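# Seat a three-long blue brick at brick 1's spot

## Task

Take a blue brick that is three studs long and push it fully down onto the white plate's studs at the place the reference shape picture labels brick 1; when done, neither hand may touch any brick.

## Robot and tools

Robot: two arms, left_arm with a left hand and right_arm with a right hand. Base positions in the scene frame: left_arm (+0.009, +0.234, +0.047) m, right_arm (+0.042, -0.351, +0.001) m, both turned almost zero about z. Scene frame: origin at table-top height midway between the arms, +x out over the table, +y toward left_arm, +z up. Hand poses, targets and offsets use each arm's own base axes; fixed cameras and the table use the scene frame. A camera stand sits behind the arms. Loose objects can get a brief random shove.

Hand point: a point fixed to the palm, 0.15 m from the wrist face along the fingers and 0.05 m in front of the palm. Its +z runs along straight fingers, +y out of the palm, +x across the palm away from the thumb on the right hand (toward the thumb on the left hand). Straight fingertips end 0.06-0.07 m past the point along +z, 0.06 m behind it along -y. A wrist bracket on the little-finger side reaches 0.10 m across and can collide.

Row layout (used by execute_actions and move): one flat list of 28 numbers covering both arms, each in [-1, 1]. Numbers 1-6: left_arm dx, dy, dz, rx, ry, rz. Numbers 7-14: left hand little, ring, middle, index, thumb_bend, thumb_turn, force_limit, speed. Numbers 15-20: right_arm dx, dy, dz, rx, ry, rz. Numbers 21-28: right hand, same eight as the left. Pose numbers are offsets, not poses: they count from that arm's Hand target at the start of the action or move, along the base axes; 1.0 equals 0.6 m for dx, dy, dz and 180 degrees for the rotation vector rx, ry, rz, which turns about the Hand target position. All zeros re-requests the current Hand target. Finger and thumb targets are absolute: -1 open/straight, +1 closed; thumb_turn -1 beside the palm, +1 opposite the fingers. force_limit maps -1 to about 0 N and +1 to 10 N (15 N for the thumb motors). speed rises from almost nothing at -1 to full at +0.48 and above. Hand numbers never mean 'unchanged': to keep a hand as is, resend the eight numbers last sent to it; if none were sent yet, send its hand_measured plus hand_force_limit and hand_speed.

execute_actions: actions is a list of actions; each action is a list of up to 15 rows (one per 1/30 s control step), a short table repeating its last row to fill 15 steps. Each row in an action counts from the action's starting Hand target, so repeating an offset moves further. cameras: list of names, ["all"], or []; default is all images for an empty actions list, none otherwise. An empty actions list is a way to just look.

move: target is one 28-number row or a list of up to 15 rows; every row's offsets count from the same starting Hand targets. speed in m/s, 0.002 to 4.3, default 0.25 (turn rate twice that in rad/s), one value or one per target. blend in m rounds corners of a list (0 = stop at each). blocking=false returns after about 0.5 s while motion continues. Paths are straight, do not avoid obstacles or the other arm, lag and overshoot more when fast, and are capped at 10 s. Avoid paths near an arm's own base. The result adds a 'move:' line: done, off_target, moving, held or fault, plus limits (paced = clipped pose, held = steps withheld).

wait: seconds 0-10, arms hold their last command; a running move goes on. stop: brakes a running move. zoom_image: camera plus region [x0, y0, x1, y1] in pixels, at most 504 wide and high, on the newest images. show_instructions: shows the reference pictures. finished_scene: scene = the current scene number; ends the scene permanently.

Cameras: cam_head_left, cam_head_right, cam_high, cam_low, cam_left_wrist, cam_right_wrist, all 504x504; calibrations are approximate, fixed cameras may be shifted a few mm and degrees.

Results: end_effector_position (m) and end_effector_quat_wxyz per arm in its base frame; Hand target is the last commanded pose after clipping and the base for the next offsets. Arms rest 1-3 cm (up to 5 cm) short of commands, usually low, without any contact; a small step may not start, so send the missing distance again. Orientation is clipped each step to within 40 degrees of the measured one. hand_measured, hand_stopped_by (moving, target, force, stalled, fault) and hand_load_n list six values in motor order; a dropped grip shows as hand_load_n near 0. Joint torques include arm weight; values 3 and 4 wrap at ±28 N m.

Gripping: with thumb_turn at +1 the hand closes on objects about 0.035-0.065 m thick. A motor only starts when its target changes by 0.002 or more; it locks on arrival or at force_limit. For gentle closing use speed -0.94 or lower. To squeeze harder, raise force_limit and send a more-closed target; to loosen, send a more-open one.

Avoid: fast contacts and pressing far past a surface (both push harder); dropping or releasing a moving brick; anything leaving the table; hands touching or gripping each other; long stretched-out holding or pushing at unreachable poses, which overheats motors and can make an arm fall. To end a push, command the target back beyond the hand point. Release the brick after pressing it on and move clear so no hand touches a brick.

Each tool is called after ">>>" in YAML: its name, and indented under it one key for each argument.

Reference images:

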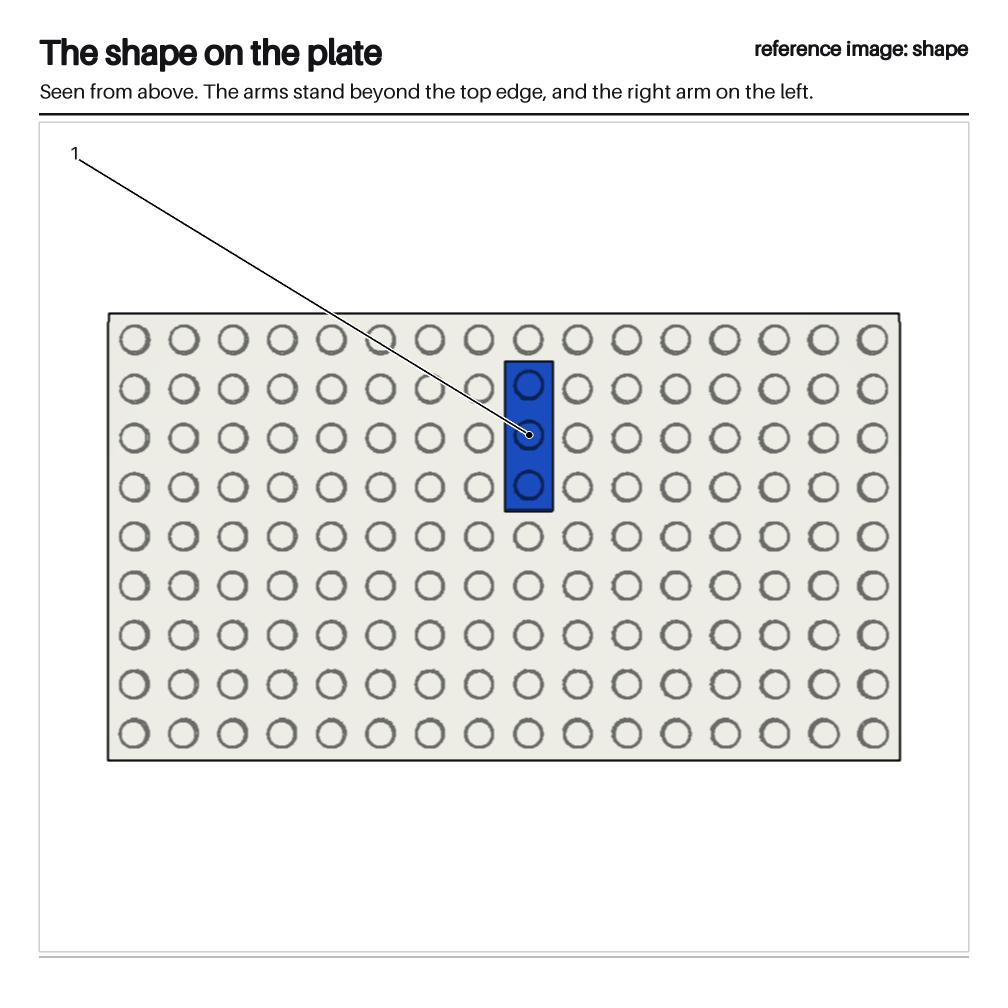

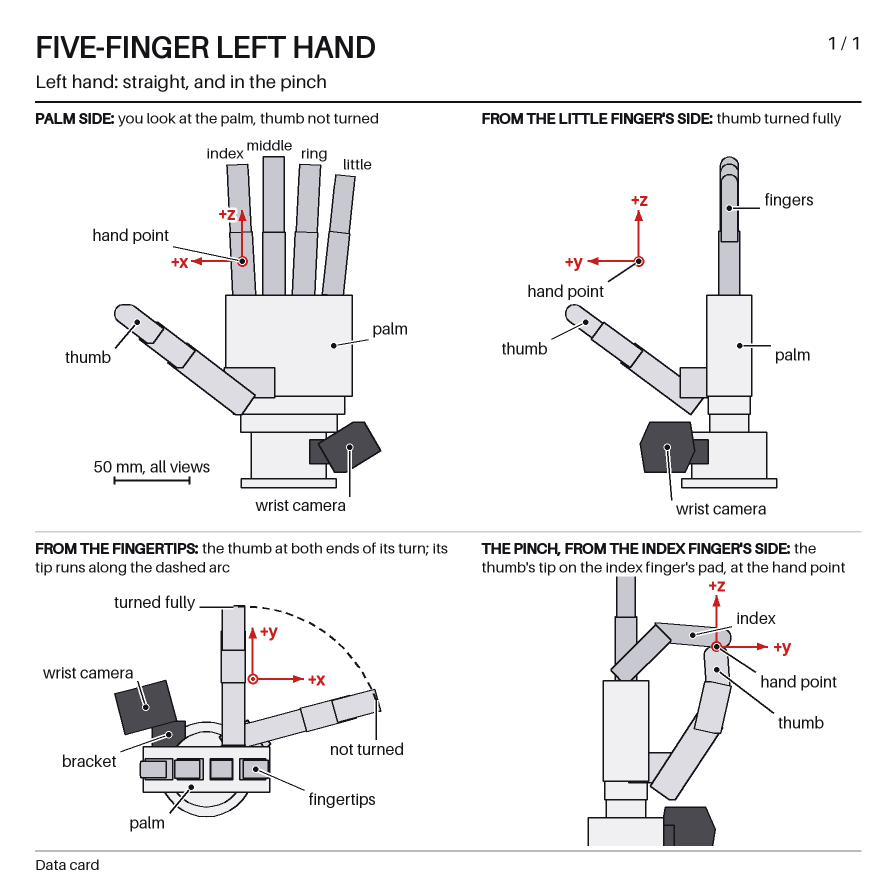

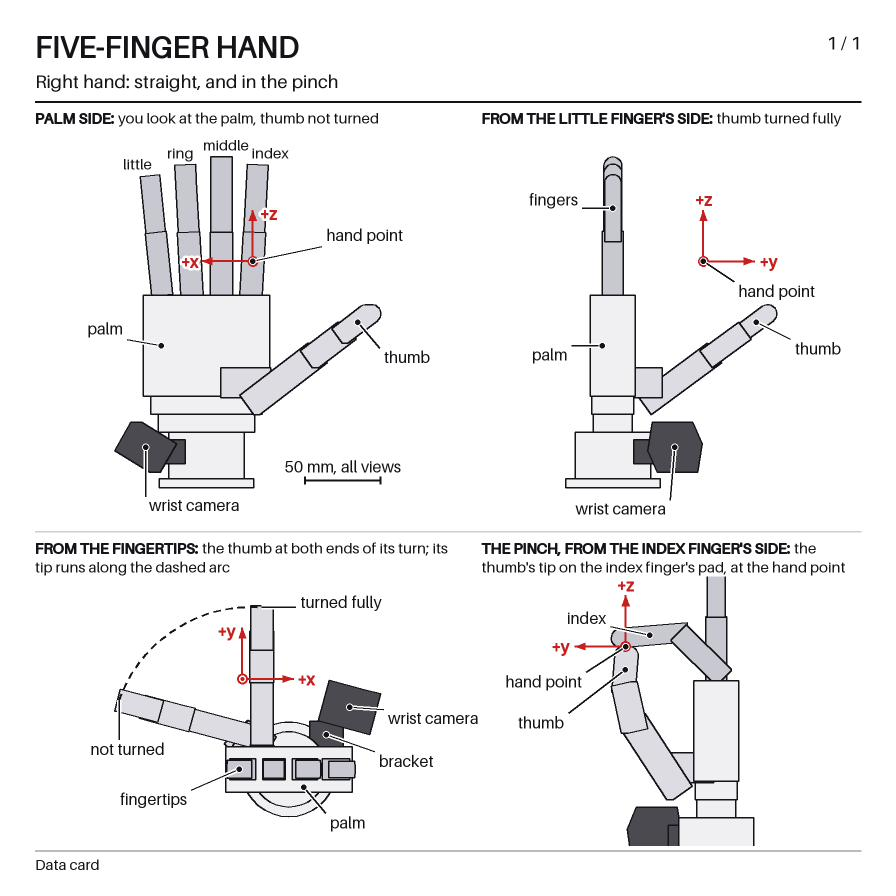

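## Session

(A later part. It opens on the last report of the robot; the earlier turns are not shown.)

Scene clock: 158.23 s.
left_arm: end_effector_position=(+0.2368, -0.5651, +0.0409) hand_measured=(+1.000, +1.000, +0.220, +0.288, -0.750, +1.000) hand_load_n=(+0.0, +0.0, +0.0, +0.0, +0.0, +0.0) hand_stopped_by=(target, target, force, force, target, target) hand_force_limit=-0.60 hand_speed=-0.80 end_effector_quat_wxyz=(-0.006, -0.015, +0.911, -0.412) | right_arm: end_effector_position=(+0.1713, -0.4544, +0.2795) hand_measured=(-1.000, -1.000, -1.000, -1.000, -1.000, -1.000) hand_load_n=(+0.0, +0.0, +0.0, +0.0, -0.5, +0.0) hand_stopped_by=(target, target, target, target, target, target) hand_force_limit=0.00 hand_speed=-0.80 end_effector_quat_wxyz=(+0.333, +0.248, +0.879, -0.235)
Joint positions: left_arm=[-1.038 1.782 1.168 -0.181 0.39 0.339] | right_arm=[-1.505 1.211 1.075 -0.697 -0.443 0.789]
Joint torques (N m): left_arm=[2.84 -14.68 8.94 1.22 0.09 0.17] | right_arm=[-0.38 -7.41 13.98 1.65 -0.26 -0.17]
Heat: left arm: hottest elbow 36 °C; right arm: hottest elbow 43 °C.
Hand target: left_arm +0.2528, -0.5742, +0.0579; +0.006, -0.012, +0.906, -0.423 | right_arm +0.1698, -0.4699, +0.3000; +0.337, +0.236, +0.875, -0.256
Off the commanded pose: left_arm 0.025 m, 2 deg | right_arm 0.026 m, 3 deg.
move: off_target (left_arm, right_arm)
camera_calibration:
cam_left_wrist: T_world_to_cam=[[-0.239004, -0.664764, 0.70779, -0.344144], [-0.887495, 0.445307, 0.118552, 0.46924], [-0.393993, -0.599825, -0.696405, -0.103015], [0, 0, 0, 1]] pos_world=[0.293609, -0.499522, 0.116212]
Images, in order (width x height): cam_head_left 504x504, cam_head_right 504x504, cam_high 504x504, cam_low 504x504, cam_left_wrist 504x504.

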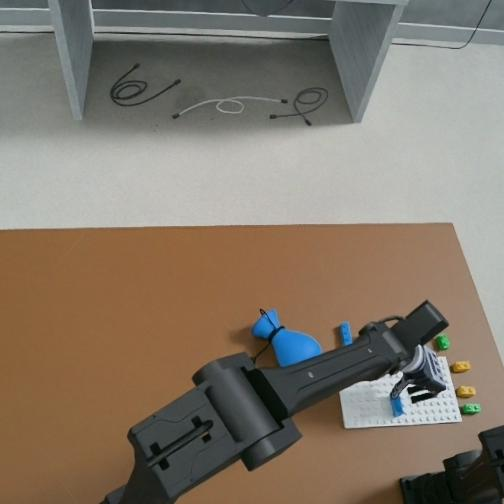

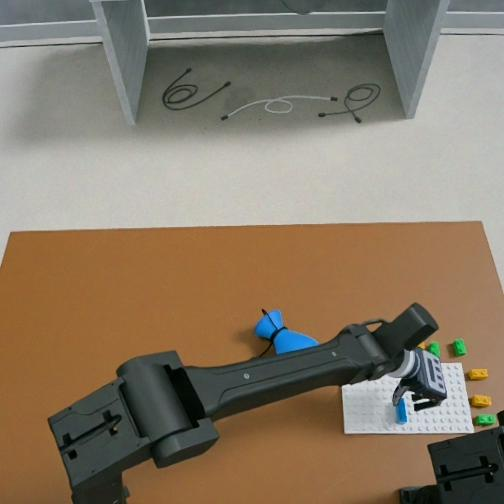

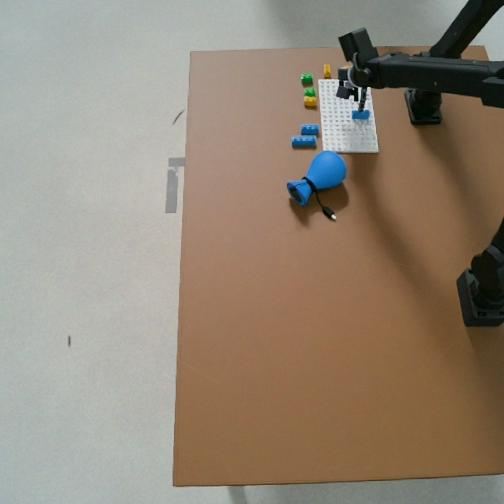

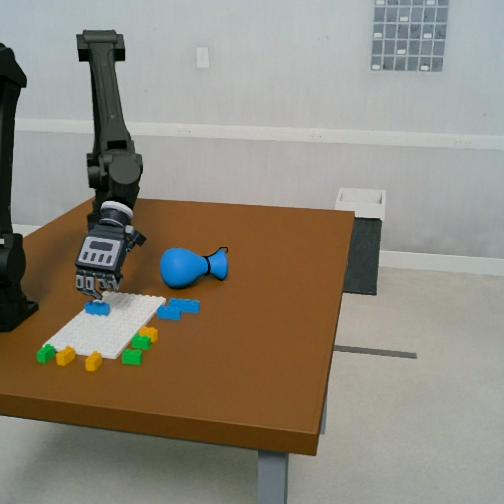

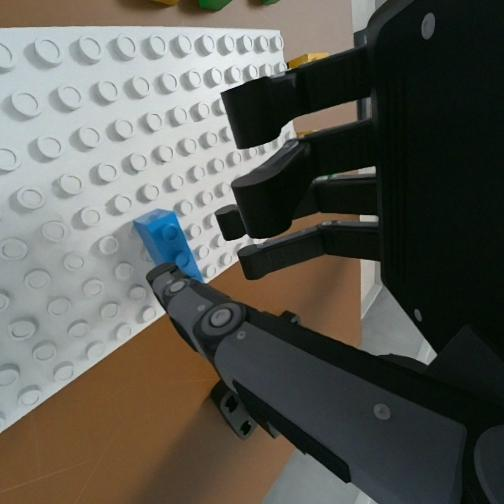

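>>> move:
  target: [0.0,0.0083,-0.0965,0,0,0, 1,1,0.06,0.12,-0.85,1,-0.6,-0.3, 0,0,0,0,0,0, -1,-1,-1,-1,-1,-1,0,-0.8]
  speed: 0.06
  cameras: ["cam_head_right","cam_low","cam_left_wrist"]

>>> zoom_image:
  camera: "cam_head_right"
  region: [370, 375, 440, 445]

>>> zoom_image:
  camera: "cam_low"
  region: [75, 290, 125, 340]

>>> zoom_image:
  camera: "cam_left_wrist"
  region: [100, 140, 260, 300]

Scene clock: 172.33 s.
left_arm: end_effector_position=(+0.2426, -0.5724, +0.0112) hand_measured=(+1.000, +1.000, +0.060, +0.120, -0.850, +1.000) hand_load_n=(+0.0, +0.0, +0.0, +0.0, +0.0, +0.0) hand_stopped_by=(target, target, target, target, target, target) hand_force_limit=-0.60 hand_speed=-0.30 end_effector_quat_wxyz=(+0.001, -0.012, +0.906, -0.424) | right_arm: end_effector_position=(+0.1713, -0.4544, +0.2795) hand_measured=(-1.000, -1.000, -1.000, -1.000, -1.000, -1.000) hand_load_n=(+0.0, +0.0, +0.0, +0.0, +0.0, +0.0) hand_stopped_by=(target, target, target, target, target, target) hand_force_limit=0.00 hand_speed=-0.80 end_effector_quat_wxyz=(+0.333, +0.248, +0.879, -0.235)
Joint positions: left_arm=[-1.037 1.842 1.148 -0.073 0.39 0.34] | right_arm=[-1.505 1.211 1.075 -0.697 -0.443 0.789]
Joint torques (N m): left_arm=[2.78 -13.22 5.82 2.76 0.23 0.21] | right_arm=[-0.26 -7.41 13.93 1.68 -0.25 -0.15]
Heat: left arm: hottest elbow 36 °C; right arm: hottest elbow 43 °C.
Hand target: left_arm +0.2527, -0.5693, +0.0000; +0.006, -0.012, +0.906, -0.423 | right_arm +0.1698, -0.4699, +0.3000; +0.337, +0.236, +0.875, -0.256
Off the commanded pose: left_arm 0.015 m, 1 deg | right_arm 0.026 m, 3 deg.
move: off_target (left_arm, right_arm)
camera_calibration:
cam_left_wrist: T_world_to_cam=[[-0.249569, -0.647465, 0.720072, -0.314212], [-0.889576, 0.447078, 0.093681, 0.482966], [-0.382584, -0.617179, -0.687546, -0.138589], [0, 0, 0, 1]] pos_world=[0.298195, -0.504899, 0.0857238]
Images, in order (width x height): cam_head_right 504x504, cam_low 504x504, cam_left_wrist 504x504.

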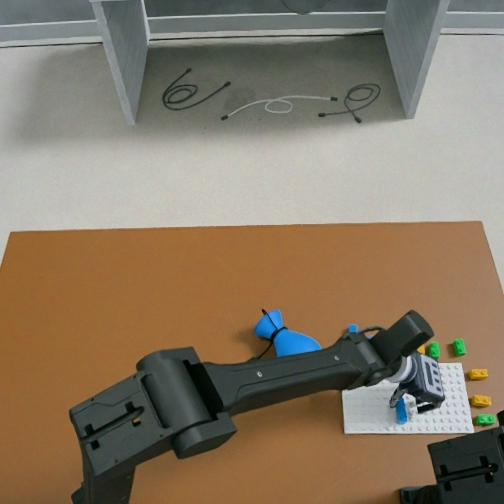

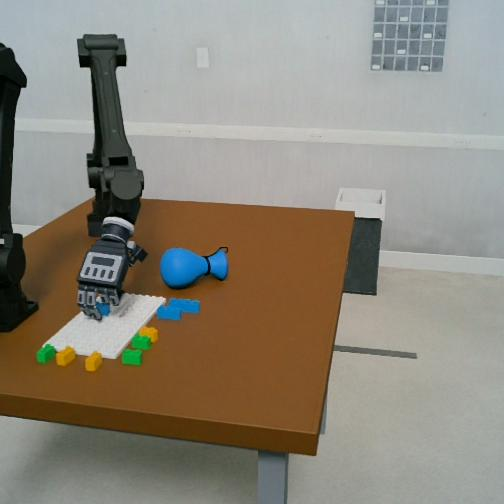

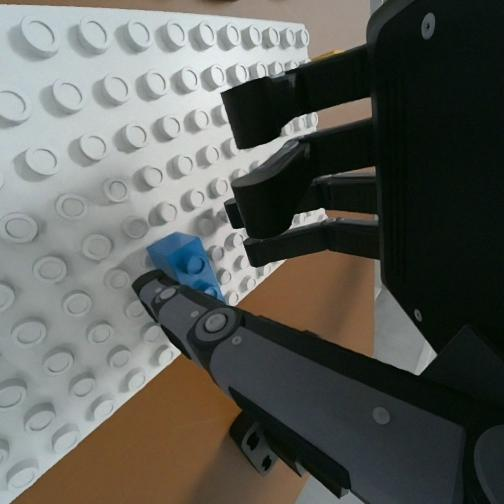

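Scaled by 7.200 from the camera's 504x504 image, which has a finer 720x720 frame.

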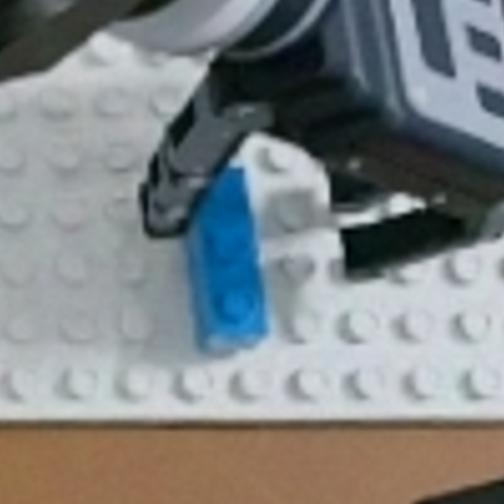

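Scaled by 10.080 from the camera's 504x504 image, which has a finer 720x720 frame.

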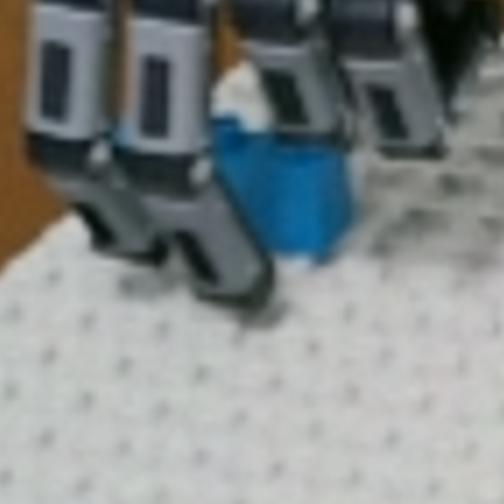

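Scaled by 3.150 from the camera's 504x504 image, which has a finer 720x720 frame.

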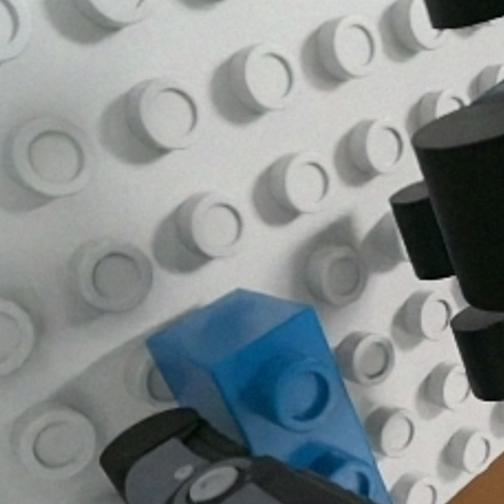

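>>> move:
  target: [-0.0148,0.0363,-0.003,0,0,0, 1,1,0.06,0.12,-0.85,1,-0.6,-0.3, 0,0,0,0,0,0, -1,-1,-1,-1,-1,-1,0,-0.8]
  speed: 0.06
  cameras: ["cam_head_right","cam_low","cam_left_wrist"]

>>> zoom_image:
  camera: "cam_head_right"
  region: [370, 375, 440, 445]

>>> zoom_image:
  camera: "cam_low"
  region: [75, 290, 125, 340]

>>> zoom_image:
  camera: "cam_left_wrist"
  region: [100, 140, 260, 300]

Scene clock: 175.20 s.
left_arm: end_effector_position=(+0.2370, -0.5578, +0.0057) hand_measured=(+1.000, +1.000, +0.060, +0.120, -0.850, +1.000) hand_load_n=(+0.0, +0.0, +1.0, +0.0, +0.0, +0.0) hand_stopped_by=(target, target, target, target, target, target) hand_force_limit=-0.60 hand_speed=-0.30 end_effector_quat_wxyz=(+0.002, -0.010, +0.904, -0.427) | right_arm: end_effector_position=(+0.1713, -0.4544, +0.2795) hand_measured=(-1.000, -1.000, -1.000, -1.000, -1.000, -1.000) hand_load_n=(+0.0, +0.0, +0.0, +0.0, +0.0, +0.0) hand_stopped_by=(target, target, target, target, target, target) hand_force_limit=0.00 hand_speed=-0.80 end_effector_quat_wxyz=(+0.333, +0.248, +0.879, -0.235)
Joint positions: left_arm=[-1.031 1.819 1.09 -0.032 0.397 0.345] | right_arm=[-1.505 1.211 1.075 -0.697 -0.443 0.789]
Joint torques (N m): left_arm=[2.78 -13.8 4.57 2.18 0.18 0.2] | right_arm=[-0.67 -7.36 14.02 1.69 -0.26 -0.16]
Heat: left arm: hottest elbow 36 °C; right arm: hottest elbow 43 °C.
Hand target: left_arm +0.2439, -0.5475, -0.0018; +0.006, -0.012, +0.906, -0.423 | right_arm +0.1698, -0.4699, +0.3000; +0.337, +0.236, +0.875, -0.256
Off the commanded pose: left_arm 0.014 m, 1 deg | right_arm 0.026 m, 3 deg.
move: off_target (left_arm, right_arm)
camera_calibration:
cam_left_wrist: T_world_to_cam=[[-0.253019, -0.641725, 0.723996, -0.298165], [-0.888882, 0.449626, 0.08789, 0.473243], [-0.381929, -0.62131, -0.684182, -0.138048], [0, 0, 0, 1]] pos_world=[0.292491, -0.489892, 0.079827]
Images, in order (width x height): cam_head_right 504x504, cam_low 504x504, cam_left_wrist 504x504.

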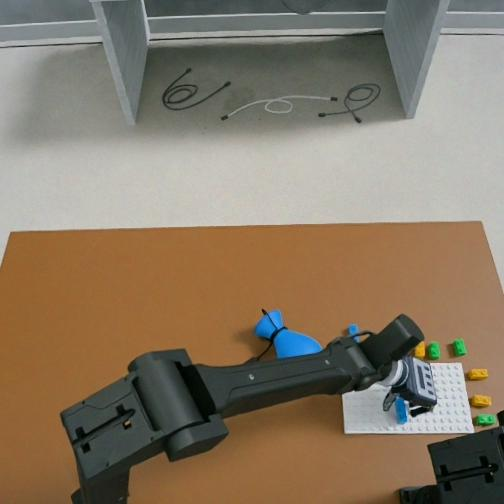

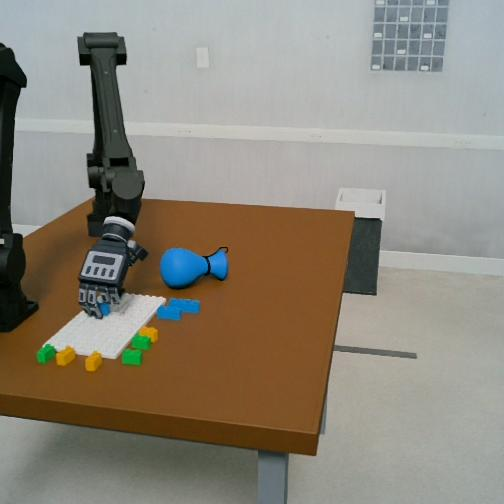

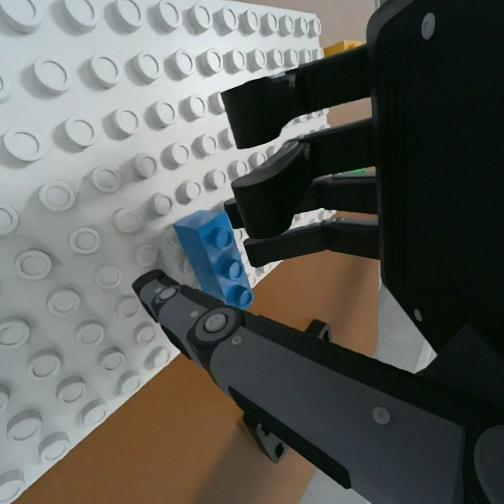

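Scaled by 7.200 from the camera's 504x504 image, which has a finer 720x720 frame.

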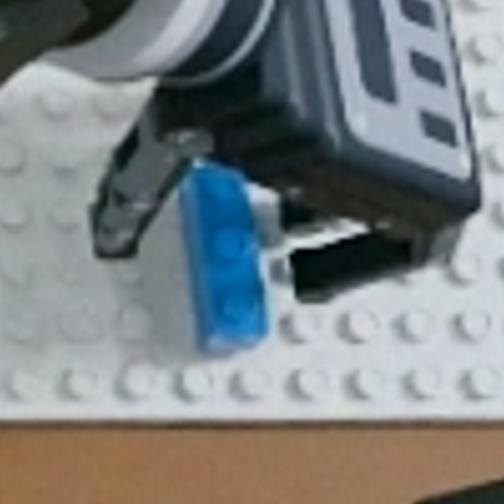

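Scaled by 10.080 from the camera's 504x504 image, which has a finer 720x720 frame.

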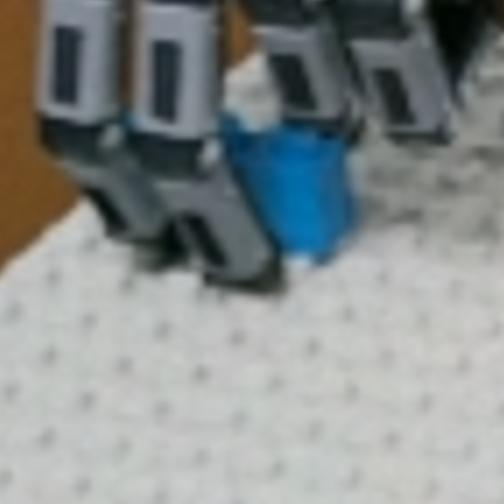

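Scaled by 3.150 from the camera's 504x504 image, which has a finer 720x720 frame.

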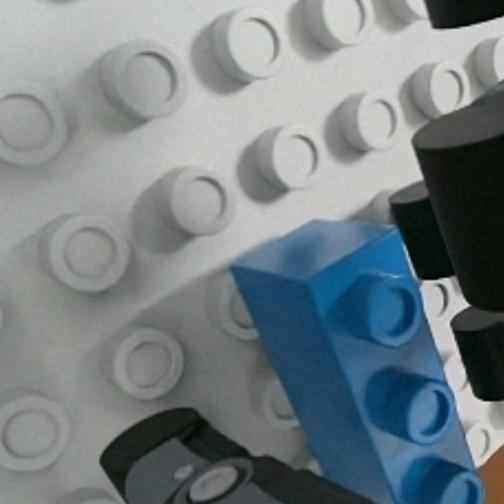

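>>> move:
  target:
    - [0,0,0,0,0,0, 1,1,0.2,0.26,-0.55,1,-0.6,-0.7, 0,0,0,0,0,0, -1,-1,-1,-1,-1,-1,0,-0.8]
    - [0,0,0,0,0,0, 1,1,0.6,0.6,-0.1,1,-0.6,-0.88, 0,0,0,0,0,0, -1,-1,-1,-1,-1,-1,0,-0.8]
  speed: 0.05
  cameras: ["cam_head_right","cam_low","cam_left_wrist"]

>>> zoom_image:
  camera: "cam_low"
  region: [75, 290, 125, 340]

>>> zoom_image:
  camera: "cam_left_wrist"
  region: [100, 140, 260, 300]

Scene clock: 177.77 s.
left_arm: end_effector_position=(+0.2352, -0.5530, +0.0011) hand_measured=(+1.000, +1.000, +0.232, +0.280, -0.542, +1.000) hand_load_n=(+0.0, +0.0, +3.5, +1.0, +5.0, +0.0) hand_stopped_by=(target, target, force, force, force, target) hand_force_limit=-0.60 hand_speed=-0.88 end_effector_quat_wxyz=(+0.000, -0.011, +0.906, -0.423) | right_arm: end_effector_position=(+0.1713, -0.4544, +0.2795) hand_measured=(-1.000, -1.000, -1.000, -1.000, -1.000, -1.000) hand_load_n=(+0.0, +0.0, +0.0, +0.0, +0.0, +0.0) hand_stopped_by=(target, target, target, target, target, target) hand_force_limit=0.00 hand_speed=-0.80 end_effector_quat_wxyz=(+0.333, +0.248, +0.879, -0.235)
Joint positions: left_arm=[-1.029 1.819 1.078 -0.029 0.398 0.347] | right_arm=[-1.505 1.211 1.075 -0.697 -0.443 0.789]
Joint torques (N m): left_arm=[2.84 -13.51 5.27 2.11 0.1 0.16] | right_arm=[-0.5 -7.36 14.02 1.69 -0.26 -0.16]
Heat: left arm: hottest elbow 36 °C; right arm: hottest elbow 43 °C.
Hand target: left_arm +0.2440, -0.5475, -0.0018; +0.006, -0.012, +0.906, -0.423 | right_arm +0.1698, -0.4699, +0.3000; +0.337, +0.236, +0.875, -0.256
Off the commanded pose: left_arm 0.011 m, 1 deg | right_arm 0.026 m, 3 deg.
move: off_target (left_arm, right_arm); target 2's new numbers were sent with left_arm's hand 0.011 m and 1 deg from that target
camera_calibration:
cam_left_wrist: T_world_to_cam=[[-0.249389, -0.647253, 0.720325, -0.296201], [-0.888463, 0.448854, 0.0957202, 0.469319], [-0.385276, -0.616111, -0.687, -0.135246], [0, 0, 0, 1]] pos_world=[0.290996, -0.4857, 0.0755235]
Images, in order (width x height): cam_head_right 504x504, cam_low 504x504, cam_left_wrist 504x504.

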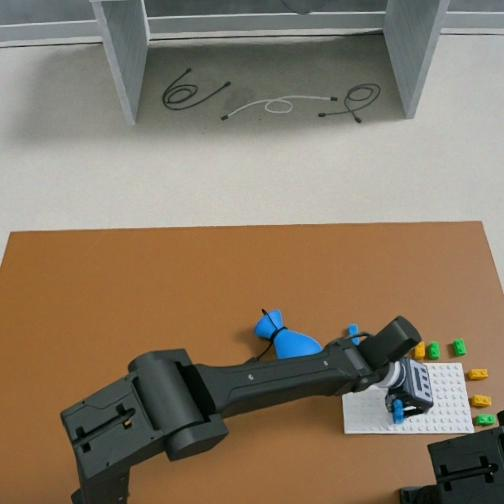

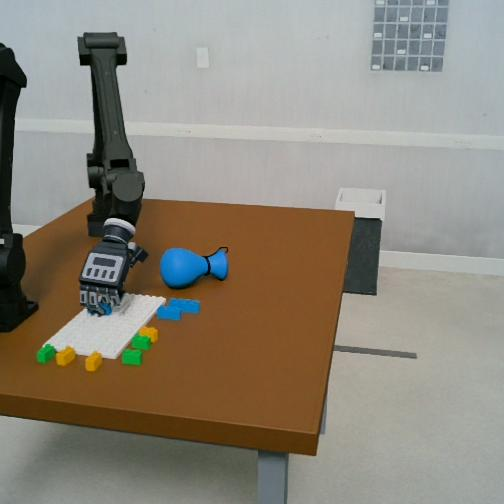

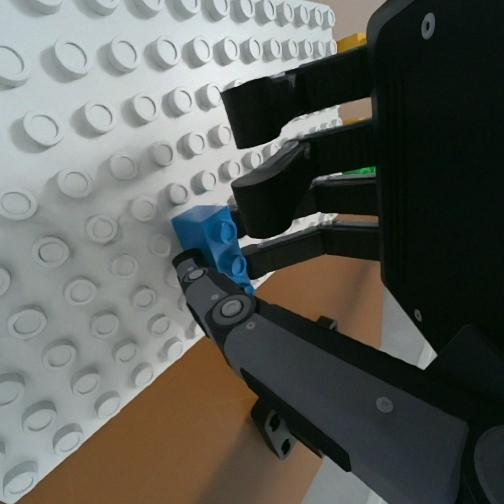

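Scaled by 10.080 from the camera's 504x504 image, which has a finer 720x720 frame.

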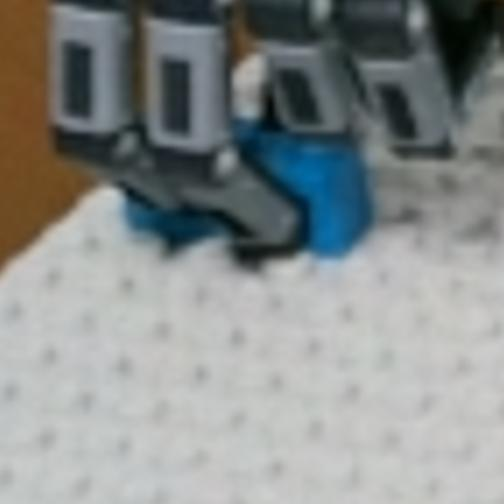

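Scaled by 3.150 from the camera's 504x504 image, which has a finer 720x720 frame.

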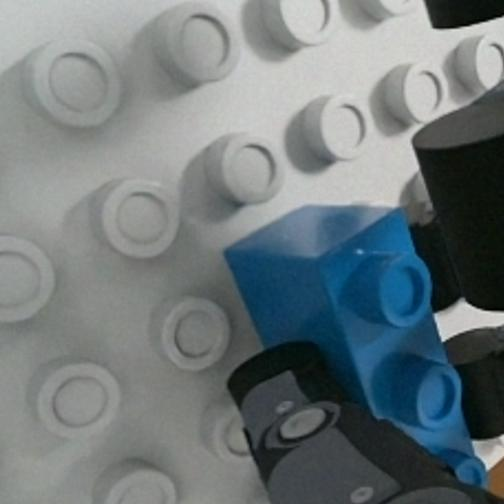

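>>> zoom_image:
  camera: "cam_left_wrist"
  region: [100, 0, 350, 250]

>>> zoom_image:
  camera: "cam_head_right"
  region: [370, 375, 440, 445]

Scaled by 2.016 from the camera's 504x504 image, which has a finer 720x720 frame.

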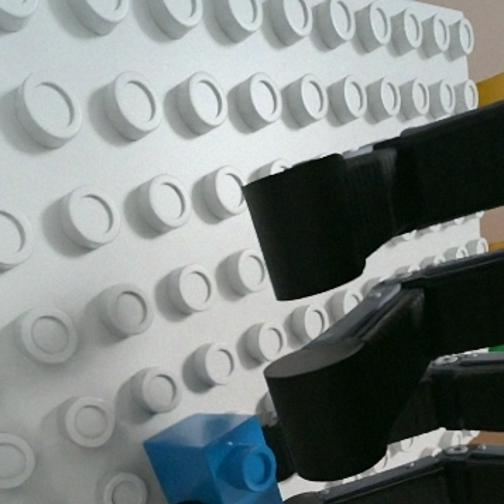

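Scaled by 7.200 from the camera's 504x504 image, which has a finer 720x720 frame.

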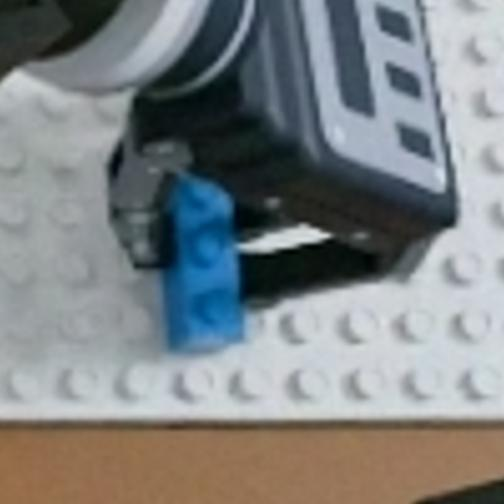

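>>> move:
  target: [-0.03,-0.041,0.045,0,0,0, 1,1,0.6,0.6,-0.1,1,-0.6,-0.88, 0,0,0,0,0,0, -1,-1,-1,-1,-1,-1,0,-0.8]
  speed: 0.08
  cameras: []

Scene clock: 182.20 s.
left_arm: end_effector_position=(+0.2261, -0.5536, +0.0047) hand_measured=(+1.000, +1.000, +0.232, +0.280, -0.542, +1.000) hand_load_n=(+0.0, +0.0, +3.0, +1.0, +5.0, +0.5) hand_stopped_by=(target, target, force, force, force, target) hand_force_limit=-0.60 hand_speed=-0.88 end_effector_quat_wxyz=(+0.003, -0.015, +0.912, -0.410) | right_arm: end_effector_position=(+0.1713, -0.4544, +0.2795) hand_measured=(-1.000, -1.000, -1.000, -1.000, -1.000, -1.000) hand_load_n=(+0.0, +0.0, +0.0, +0.0, +0.0, +0.0) hand_stopped_by=(target, target, target, target, target, target) hand_force_limit=0.00 hand_speed=-0.80 end_effector_quat_wxyz=(+0.333, +0.248, +0.879, -0.235)
Joint positions: left_arm=[-1.052 1.805 1.085 -0.07 0.363 0.336] | right_arm=[-1.505 1.211 1.075 -0.697 -0.443 0.789]
Joint torques (N m): left_arm=[0.09 -14.68 8.46 1.25 -0.06 -0.08] | right_arm=[-0.38 -7.36 14.01 1.73 -0.25 -0.16]
Heat: left arm: hottest elbow 36 °C; right arm: hottest elbow 43 °C.
Hand target: left_arm +0.2259, -0.5721, +0.0252; +0.006, -0.012, +0.906, -0.423 | right_arm +0.1698, -0.4699, +0.3000; +0.337, +0.236, +0.875, -0.256
Off the commanded pose: left_arm 0.028 m, 2 deg | right_arm 0.026 m, 3 deg.
move: off_target (left_arm, right_arm)
No camera images: "cameras" was empty.

>>> move:
  target: [0.0433,-0.0163,0.008,0,0,0, 1,1,0.6,0.6,-0.1,1,-0.6,-0.88, 0,0,0,0,0,0, -1,-1,-1,-1,-1,-1,0,-0.8]
  speed: 0.08
  cameras: ["cam_head_right","cam_low","cam_left_wrist"]

>>> zoom_image:
  camera: "cam_left_wrist"
  region: [100, 140, 260, 300]

>>> zoom_image:
  camera: "cam_low"
  region: [75, 290, 125, 340]

Scene clock: 184.93 s.
left_arm: end_effector_position=(+0.2359, -0.5737, +0.0273) hand_measured=(+1.000, +1.000, +0.232, +0.280, -0.542, +1.000) hand_load_n=(+0.0, +0.0, +3.5, +1.0, +5.0, +0.5) hand_stopped_by=(target, target, force, force, force, target) hand_force_limit=-0.60 hand_speed=-0.88 end_effector_quat_wxyz=(+0.001, -0.011, +0.907, -0.421) | right_arm: end_effector_position=(+0.1713, -0.4544, +0.2795) hand_measured=(-1.000, -1.000, -1.000, -1.000, -1.000, -1.000) hand_load_n=(+0.0, +0.0, +0.0, +0.0, +0.0, +0.0) hand_stopped_by=(target, target, target, target, target, target) hand_force_limit=0.00 hand_speed=-0.80 end_effector_quat_wxyz=(+0.333, +0.248, +0.879, -0.235)
Joint positions: left_arm=[-1.049 1.811 1.158 -0.116 0.38 0.335] | right_arm=[-1.505 1.211 1.075 -0.697 -0.443 0.789]
Joint torques (N m): left_arm=[3.14 -12.1 8.95 1.17 0.27 0.14] | right_arm=[-0.32 -7.53 13.97 1.65 -0.26 -0.15]
Heat: left arm: hottest elbow 36 °C; right arm: hottest elbow 44 °C.
Hand target: left_arm +0.2519, -0.5818, +0.0300; +0.006, -0.012, +0.906, -0.423 | right_arm +0.1698, -0.4699, +0.3000; +0.337, +0.236, +0.875, -0.256
Off the commanded pose: left_arm 0.018 m, 1 deg | right_arm 0.026 m, 3 deg.
move: off_target (left_arm, right_arm)
camera_calibration:
cam_left_wrist: T_world_to_cam=[[-0.251357, -0.651504, 0.715795, -0.330133], [-0.888828, 0.448124, 0.0957564, 0.47649], [-0.383151, -0.61215, -0.691714, -0.127739], [0, 0, 0, 1]] pos_world=[0.291593, -0.506805, 0.102321]
Images, in order (width x height): cam_head_right 504x504, cam_low 504x504, cam_left_wrist 504x504.

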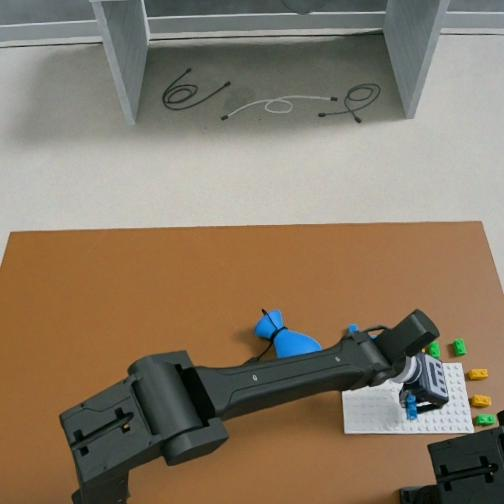

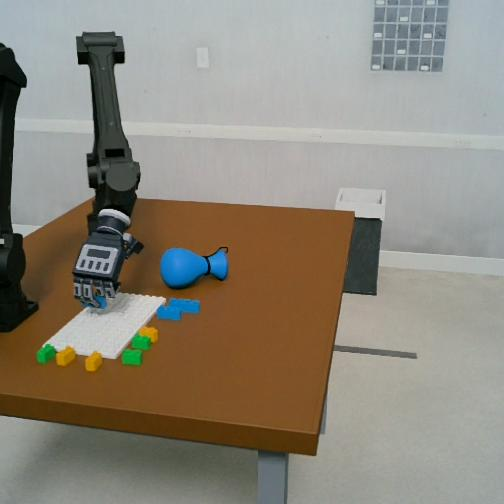

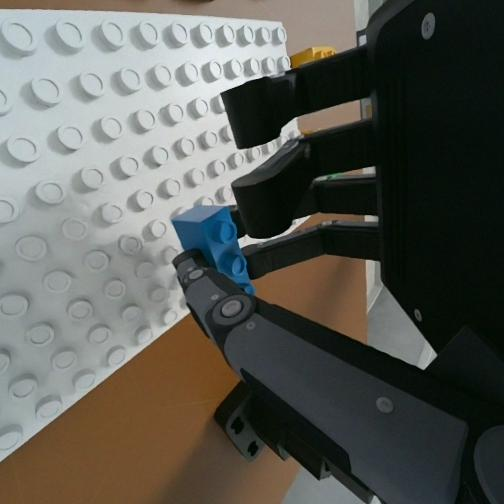

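Scaled by 3.150 from the camera's 504x504 image, which has a finer 720x720 frame.

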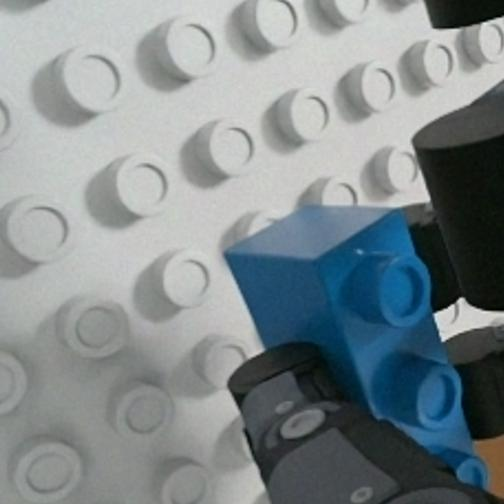

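Scaled by 10.080 from the camera's 504x504 image, which has a finer 720x720 frame.

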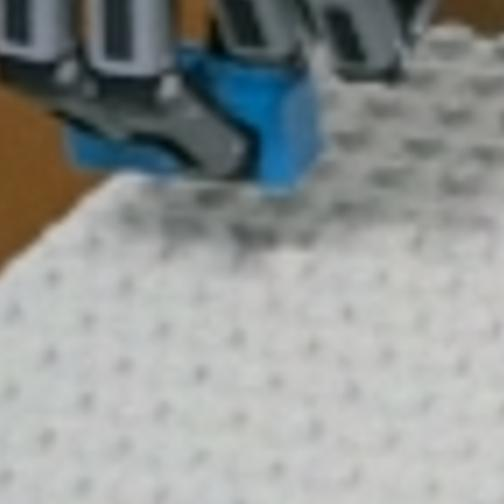

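>>> move:
  target:
    - [-0.0072,0.0267,0.075,0,0,0, 1,1,0.6,0.6,-0.1,1,-0.6,-0.88, 0,0,0,0,0,0, -1,-1,-1,-1,-1,-1,0,-0.8]
    - [-0.0072,0.0267,-0.05,0,0,0, 1,1,0.6,0.6,-0.1,1,-0.6,-0.88, 0,0,0,0,0,0, -1,-1,-1,-1,-1,-1,0,-0.8]
  speed: 0.08
  cameras: ["cam_head_right","cam_low","cam_left_wrist"]

>>> zoom_image:
  camera: "cam_left_wrist"
  region: [100, 140, 260, 300]

>>> zoom_image:
  camera: "cam_low"
  region: [75, 290, 125, 340]

Scene clock: 193.33 s.
left_arm: end_effector_position=(+0.2377, -0.5683, +0.0101) hand_measured=(+1.000, +1.000, +0.232, +0.280, -0.542, +1.000) hand_load_n=(+0.0, +0.0, +3.0, +1.0, +5.0, +0.5) hand_stopped_by=(target, target, force, force, force, target) hand_force_limit=-0.60 hand_speed=-0.88 end_effector_quat_wxyz=(+0.001, -0.012, +0.906, -0.423) | right_arm: end_effector_position=(+0.1713, -0.4544, +0.2795) hand_measured=(-1.000, -1.000, -1.000, -1.000, -1.000, -1.000) hand_load_n=(+0.0, +0.0, +0.0, +0.0, +0.0, +0.0) hand_stopped_by=(target, target, target, target, target, target) hand_force_limit=0.00 hand_speed=-0.80 end_effector_quat_wxyz=(+0.333, +0.248, +0.879, -0.235)
Joint positions: left_arm=[-1.041 1.831 1.129 -0.065 0.386 0.338] | right_arm=[-1.505 1.211 1.075 -0.697 -0.443 0.789]
Joint torques (N m): left_arm=[3.19 -12.69 5.82 2.59 0.27 0.23] | right_arm=[-0.21 -7.47 14.05 1.69 -0.26 -0.15]
Heat: left arm: hottest elbow 37 °C; right arm: hottest elbow 44 °C.
Hand target: left_arm +0.2477, -0.5659, +0.0000; +0.006, -0.012, +0.906, -0.423 | right_arm +0.1698, -0.4699, +0.3000; +0.337, +0.236, +0.875, -0.256
Off the commanded pose: left_arm 0.014 m, 1 deg | right_arm 0.026 m, 3 deg.
move: off_target (left_arm, right_arm)
camera_calibration:
cam_left_wrist: T_world_to_cam=[[-0.250068, -0.648819, 0.718679, -0.312629], [-0.88973, 0.446759, 0.0937446, 0.476748], [-0.381899, -0.615987, -0.688994, -0.138266], [0, 0, 0, 1]] pos_world=[0.293194, -0.501001, 0.0847232]
Images, in order (width x height): cam_head_right 504x504, cam_low 504x504, cam_left_wrist 504x504.

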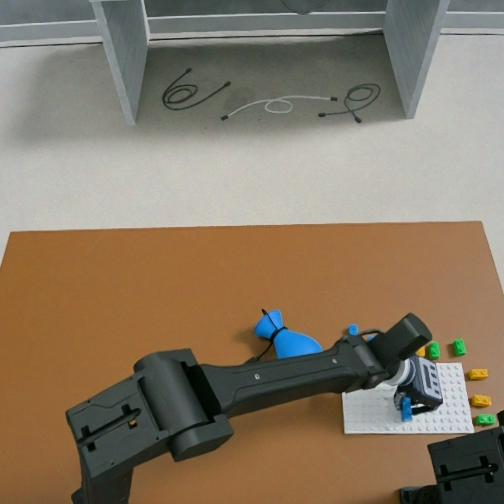

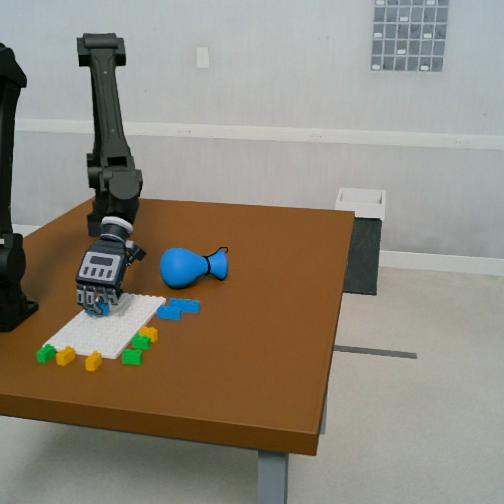

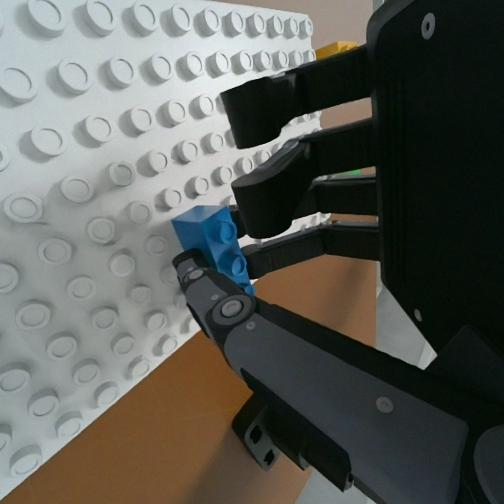

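Scaled by 3.150 from the camera's 504x504 image, which has a finer 720x720 frame.

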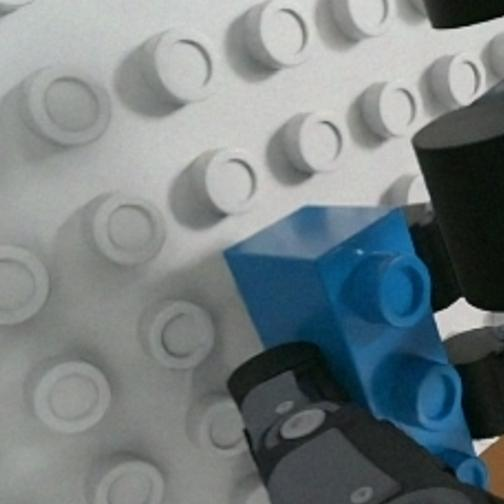

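Scaled by 10.080 from the camera's 504x504 image, which has a finer 720x720 frame.

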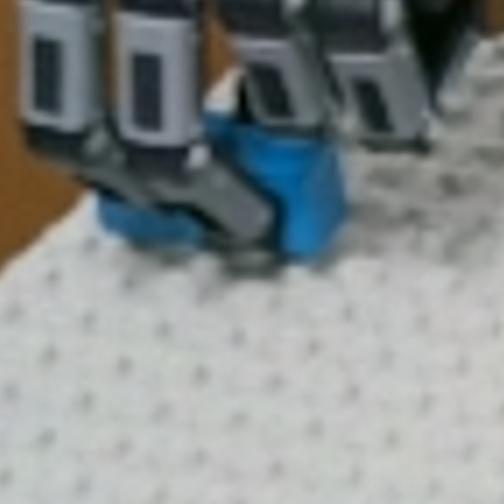

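>>> move:
  target: [0.0,-0.0025,-0.018,0,0,0, 1,1,0.6,0.6,-0.1,1,-0.6,-0.88, 0,0,0,0,0,0, -1,-1,-1,-1,-1,-1,0,-0.8]
  speed: 0.05
  cameras: ["cam_head_right","cam_low","cam_left_wrist"]

>>> zoom_image:
  camera: "cam_left_wrist"
  region: [100, 140, 260, 300]

>>> zoom_image:
  camera: "cam_low"
  region: [75, 290, 125, 340]

Scene clock: 196.63 s.
left_arm: end_effector_position=(+0.2395, -0.5717, +0.0050) hand_measured=(+1.000, +1.000, +0.232, +0.280, -0.542, +1.000) hand_load_n=(+0.0, +0.0, +3.0, +1.0, +4.5, +0.5) hand_stopped_by=(target, target, force, force, force, target) hand_force_limit=-0.60 hand_speed=-0.88 end_effector_quat_wxyz=(+0.003, -0.010, +0.904, -0.427) | right_arm: end_effector_position=(+0.1713, -0.4544, +0.2795) hand_measured=(-1.000, -1.000, -1.000, -1.000, -1.000, -1.000) hand_load_n=(+0.0, +0.0, +0.0, +0.0, +0.0, -0.5) hand_stopped_by=(target, target, target, target, target, target) hand_force_limit=0.00 hand_speed=-0.80 end_effector_quat_wxyz=(+0.333, +0.248, +0.879, -0.235)
Joint positions: left_arm=[-1.041 1.846 1.129 -0.039 0.387 0.338] | right_arm=[-1.505 1.211 1.075 -0.697 -0.443 0.789]
Joint torques (N m): left_arm=[3.14 -12.45 5.49 2.55 0.19 0.18] | right_arm=[-0.44 -7.47 13.98 1.63 -0.27 -0.16]
Heat: left arm: hottest elbow 37 °C; right arm: hottest elbow 44 °C.
Hand target: left_arm +0.2477, -0.5673, -0.0108; +0.006, -0.012, +0.906, -0.423 | right_arm +0.1698, -0.4699, +0.3000; +0.337, +0.236, +0.875, -0.256
Off the commanded pose: left_arm 0.018 m, 1 deg | right_arm 0.026 m, 3 deg.
move: off_target (left_arm, right_arm)
camera_calibration:
cam_left_wrist: T_world_to_cam=[[-0.254053, -0.641457, 0.723871, -0.305653], [-0.889819, 0.448329, 0.0849916, 0.481298], [-0.379051, -0.622522, -0.68468, -0.147543], [0, 0, 0, 1]] pos_world=[0.294689, -0.503691, 0.0793276]
Images, in order (width x height): cam_head_right 504x504, cam_low 504x504, cam_left_wrist 504x504.

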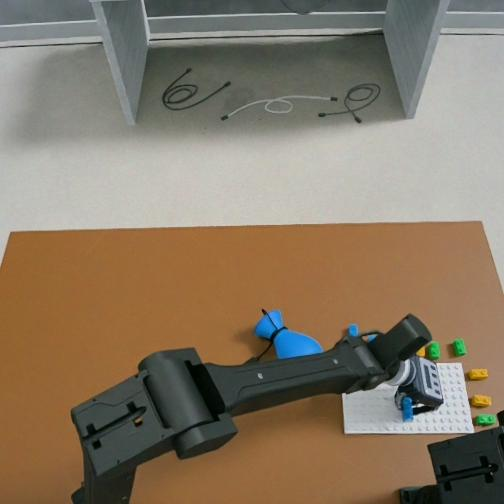

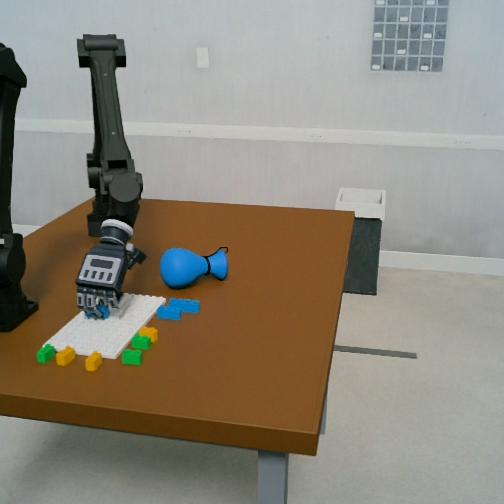

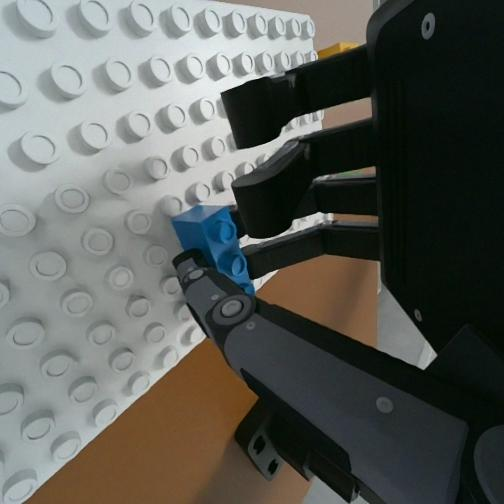

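Scaled by 3.150 from the camera's 504x504 image, which has a finer 720x720 frame.

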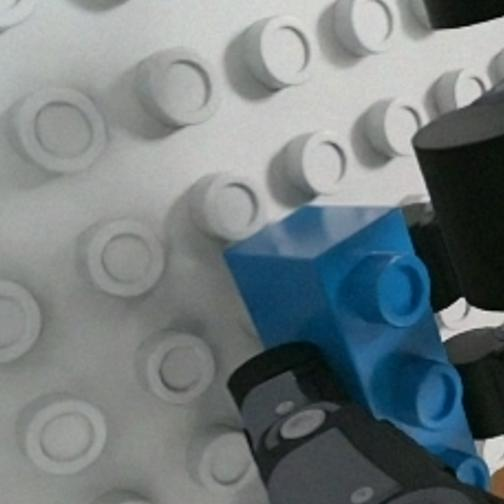

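Scaled by 10.080 from the camera's 504x504 image, which has a finer 720x720 frame.

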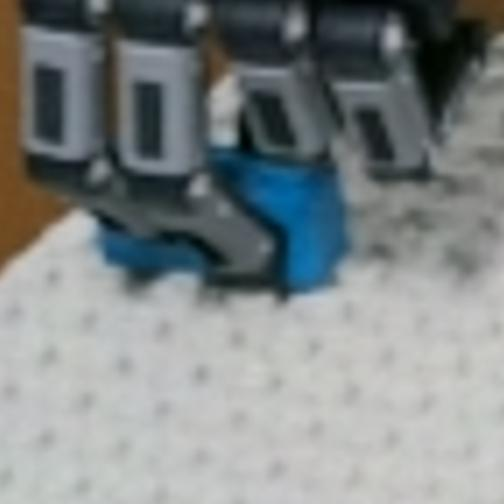

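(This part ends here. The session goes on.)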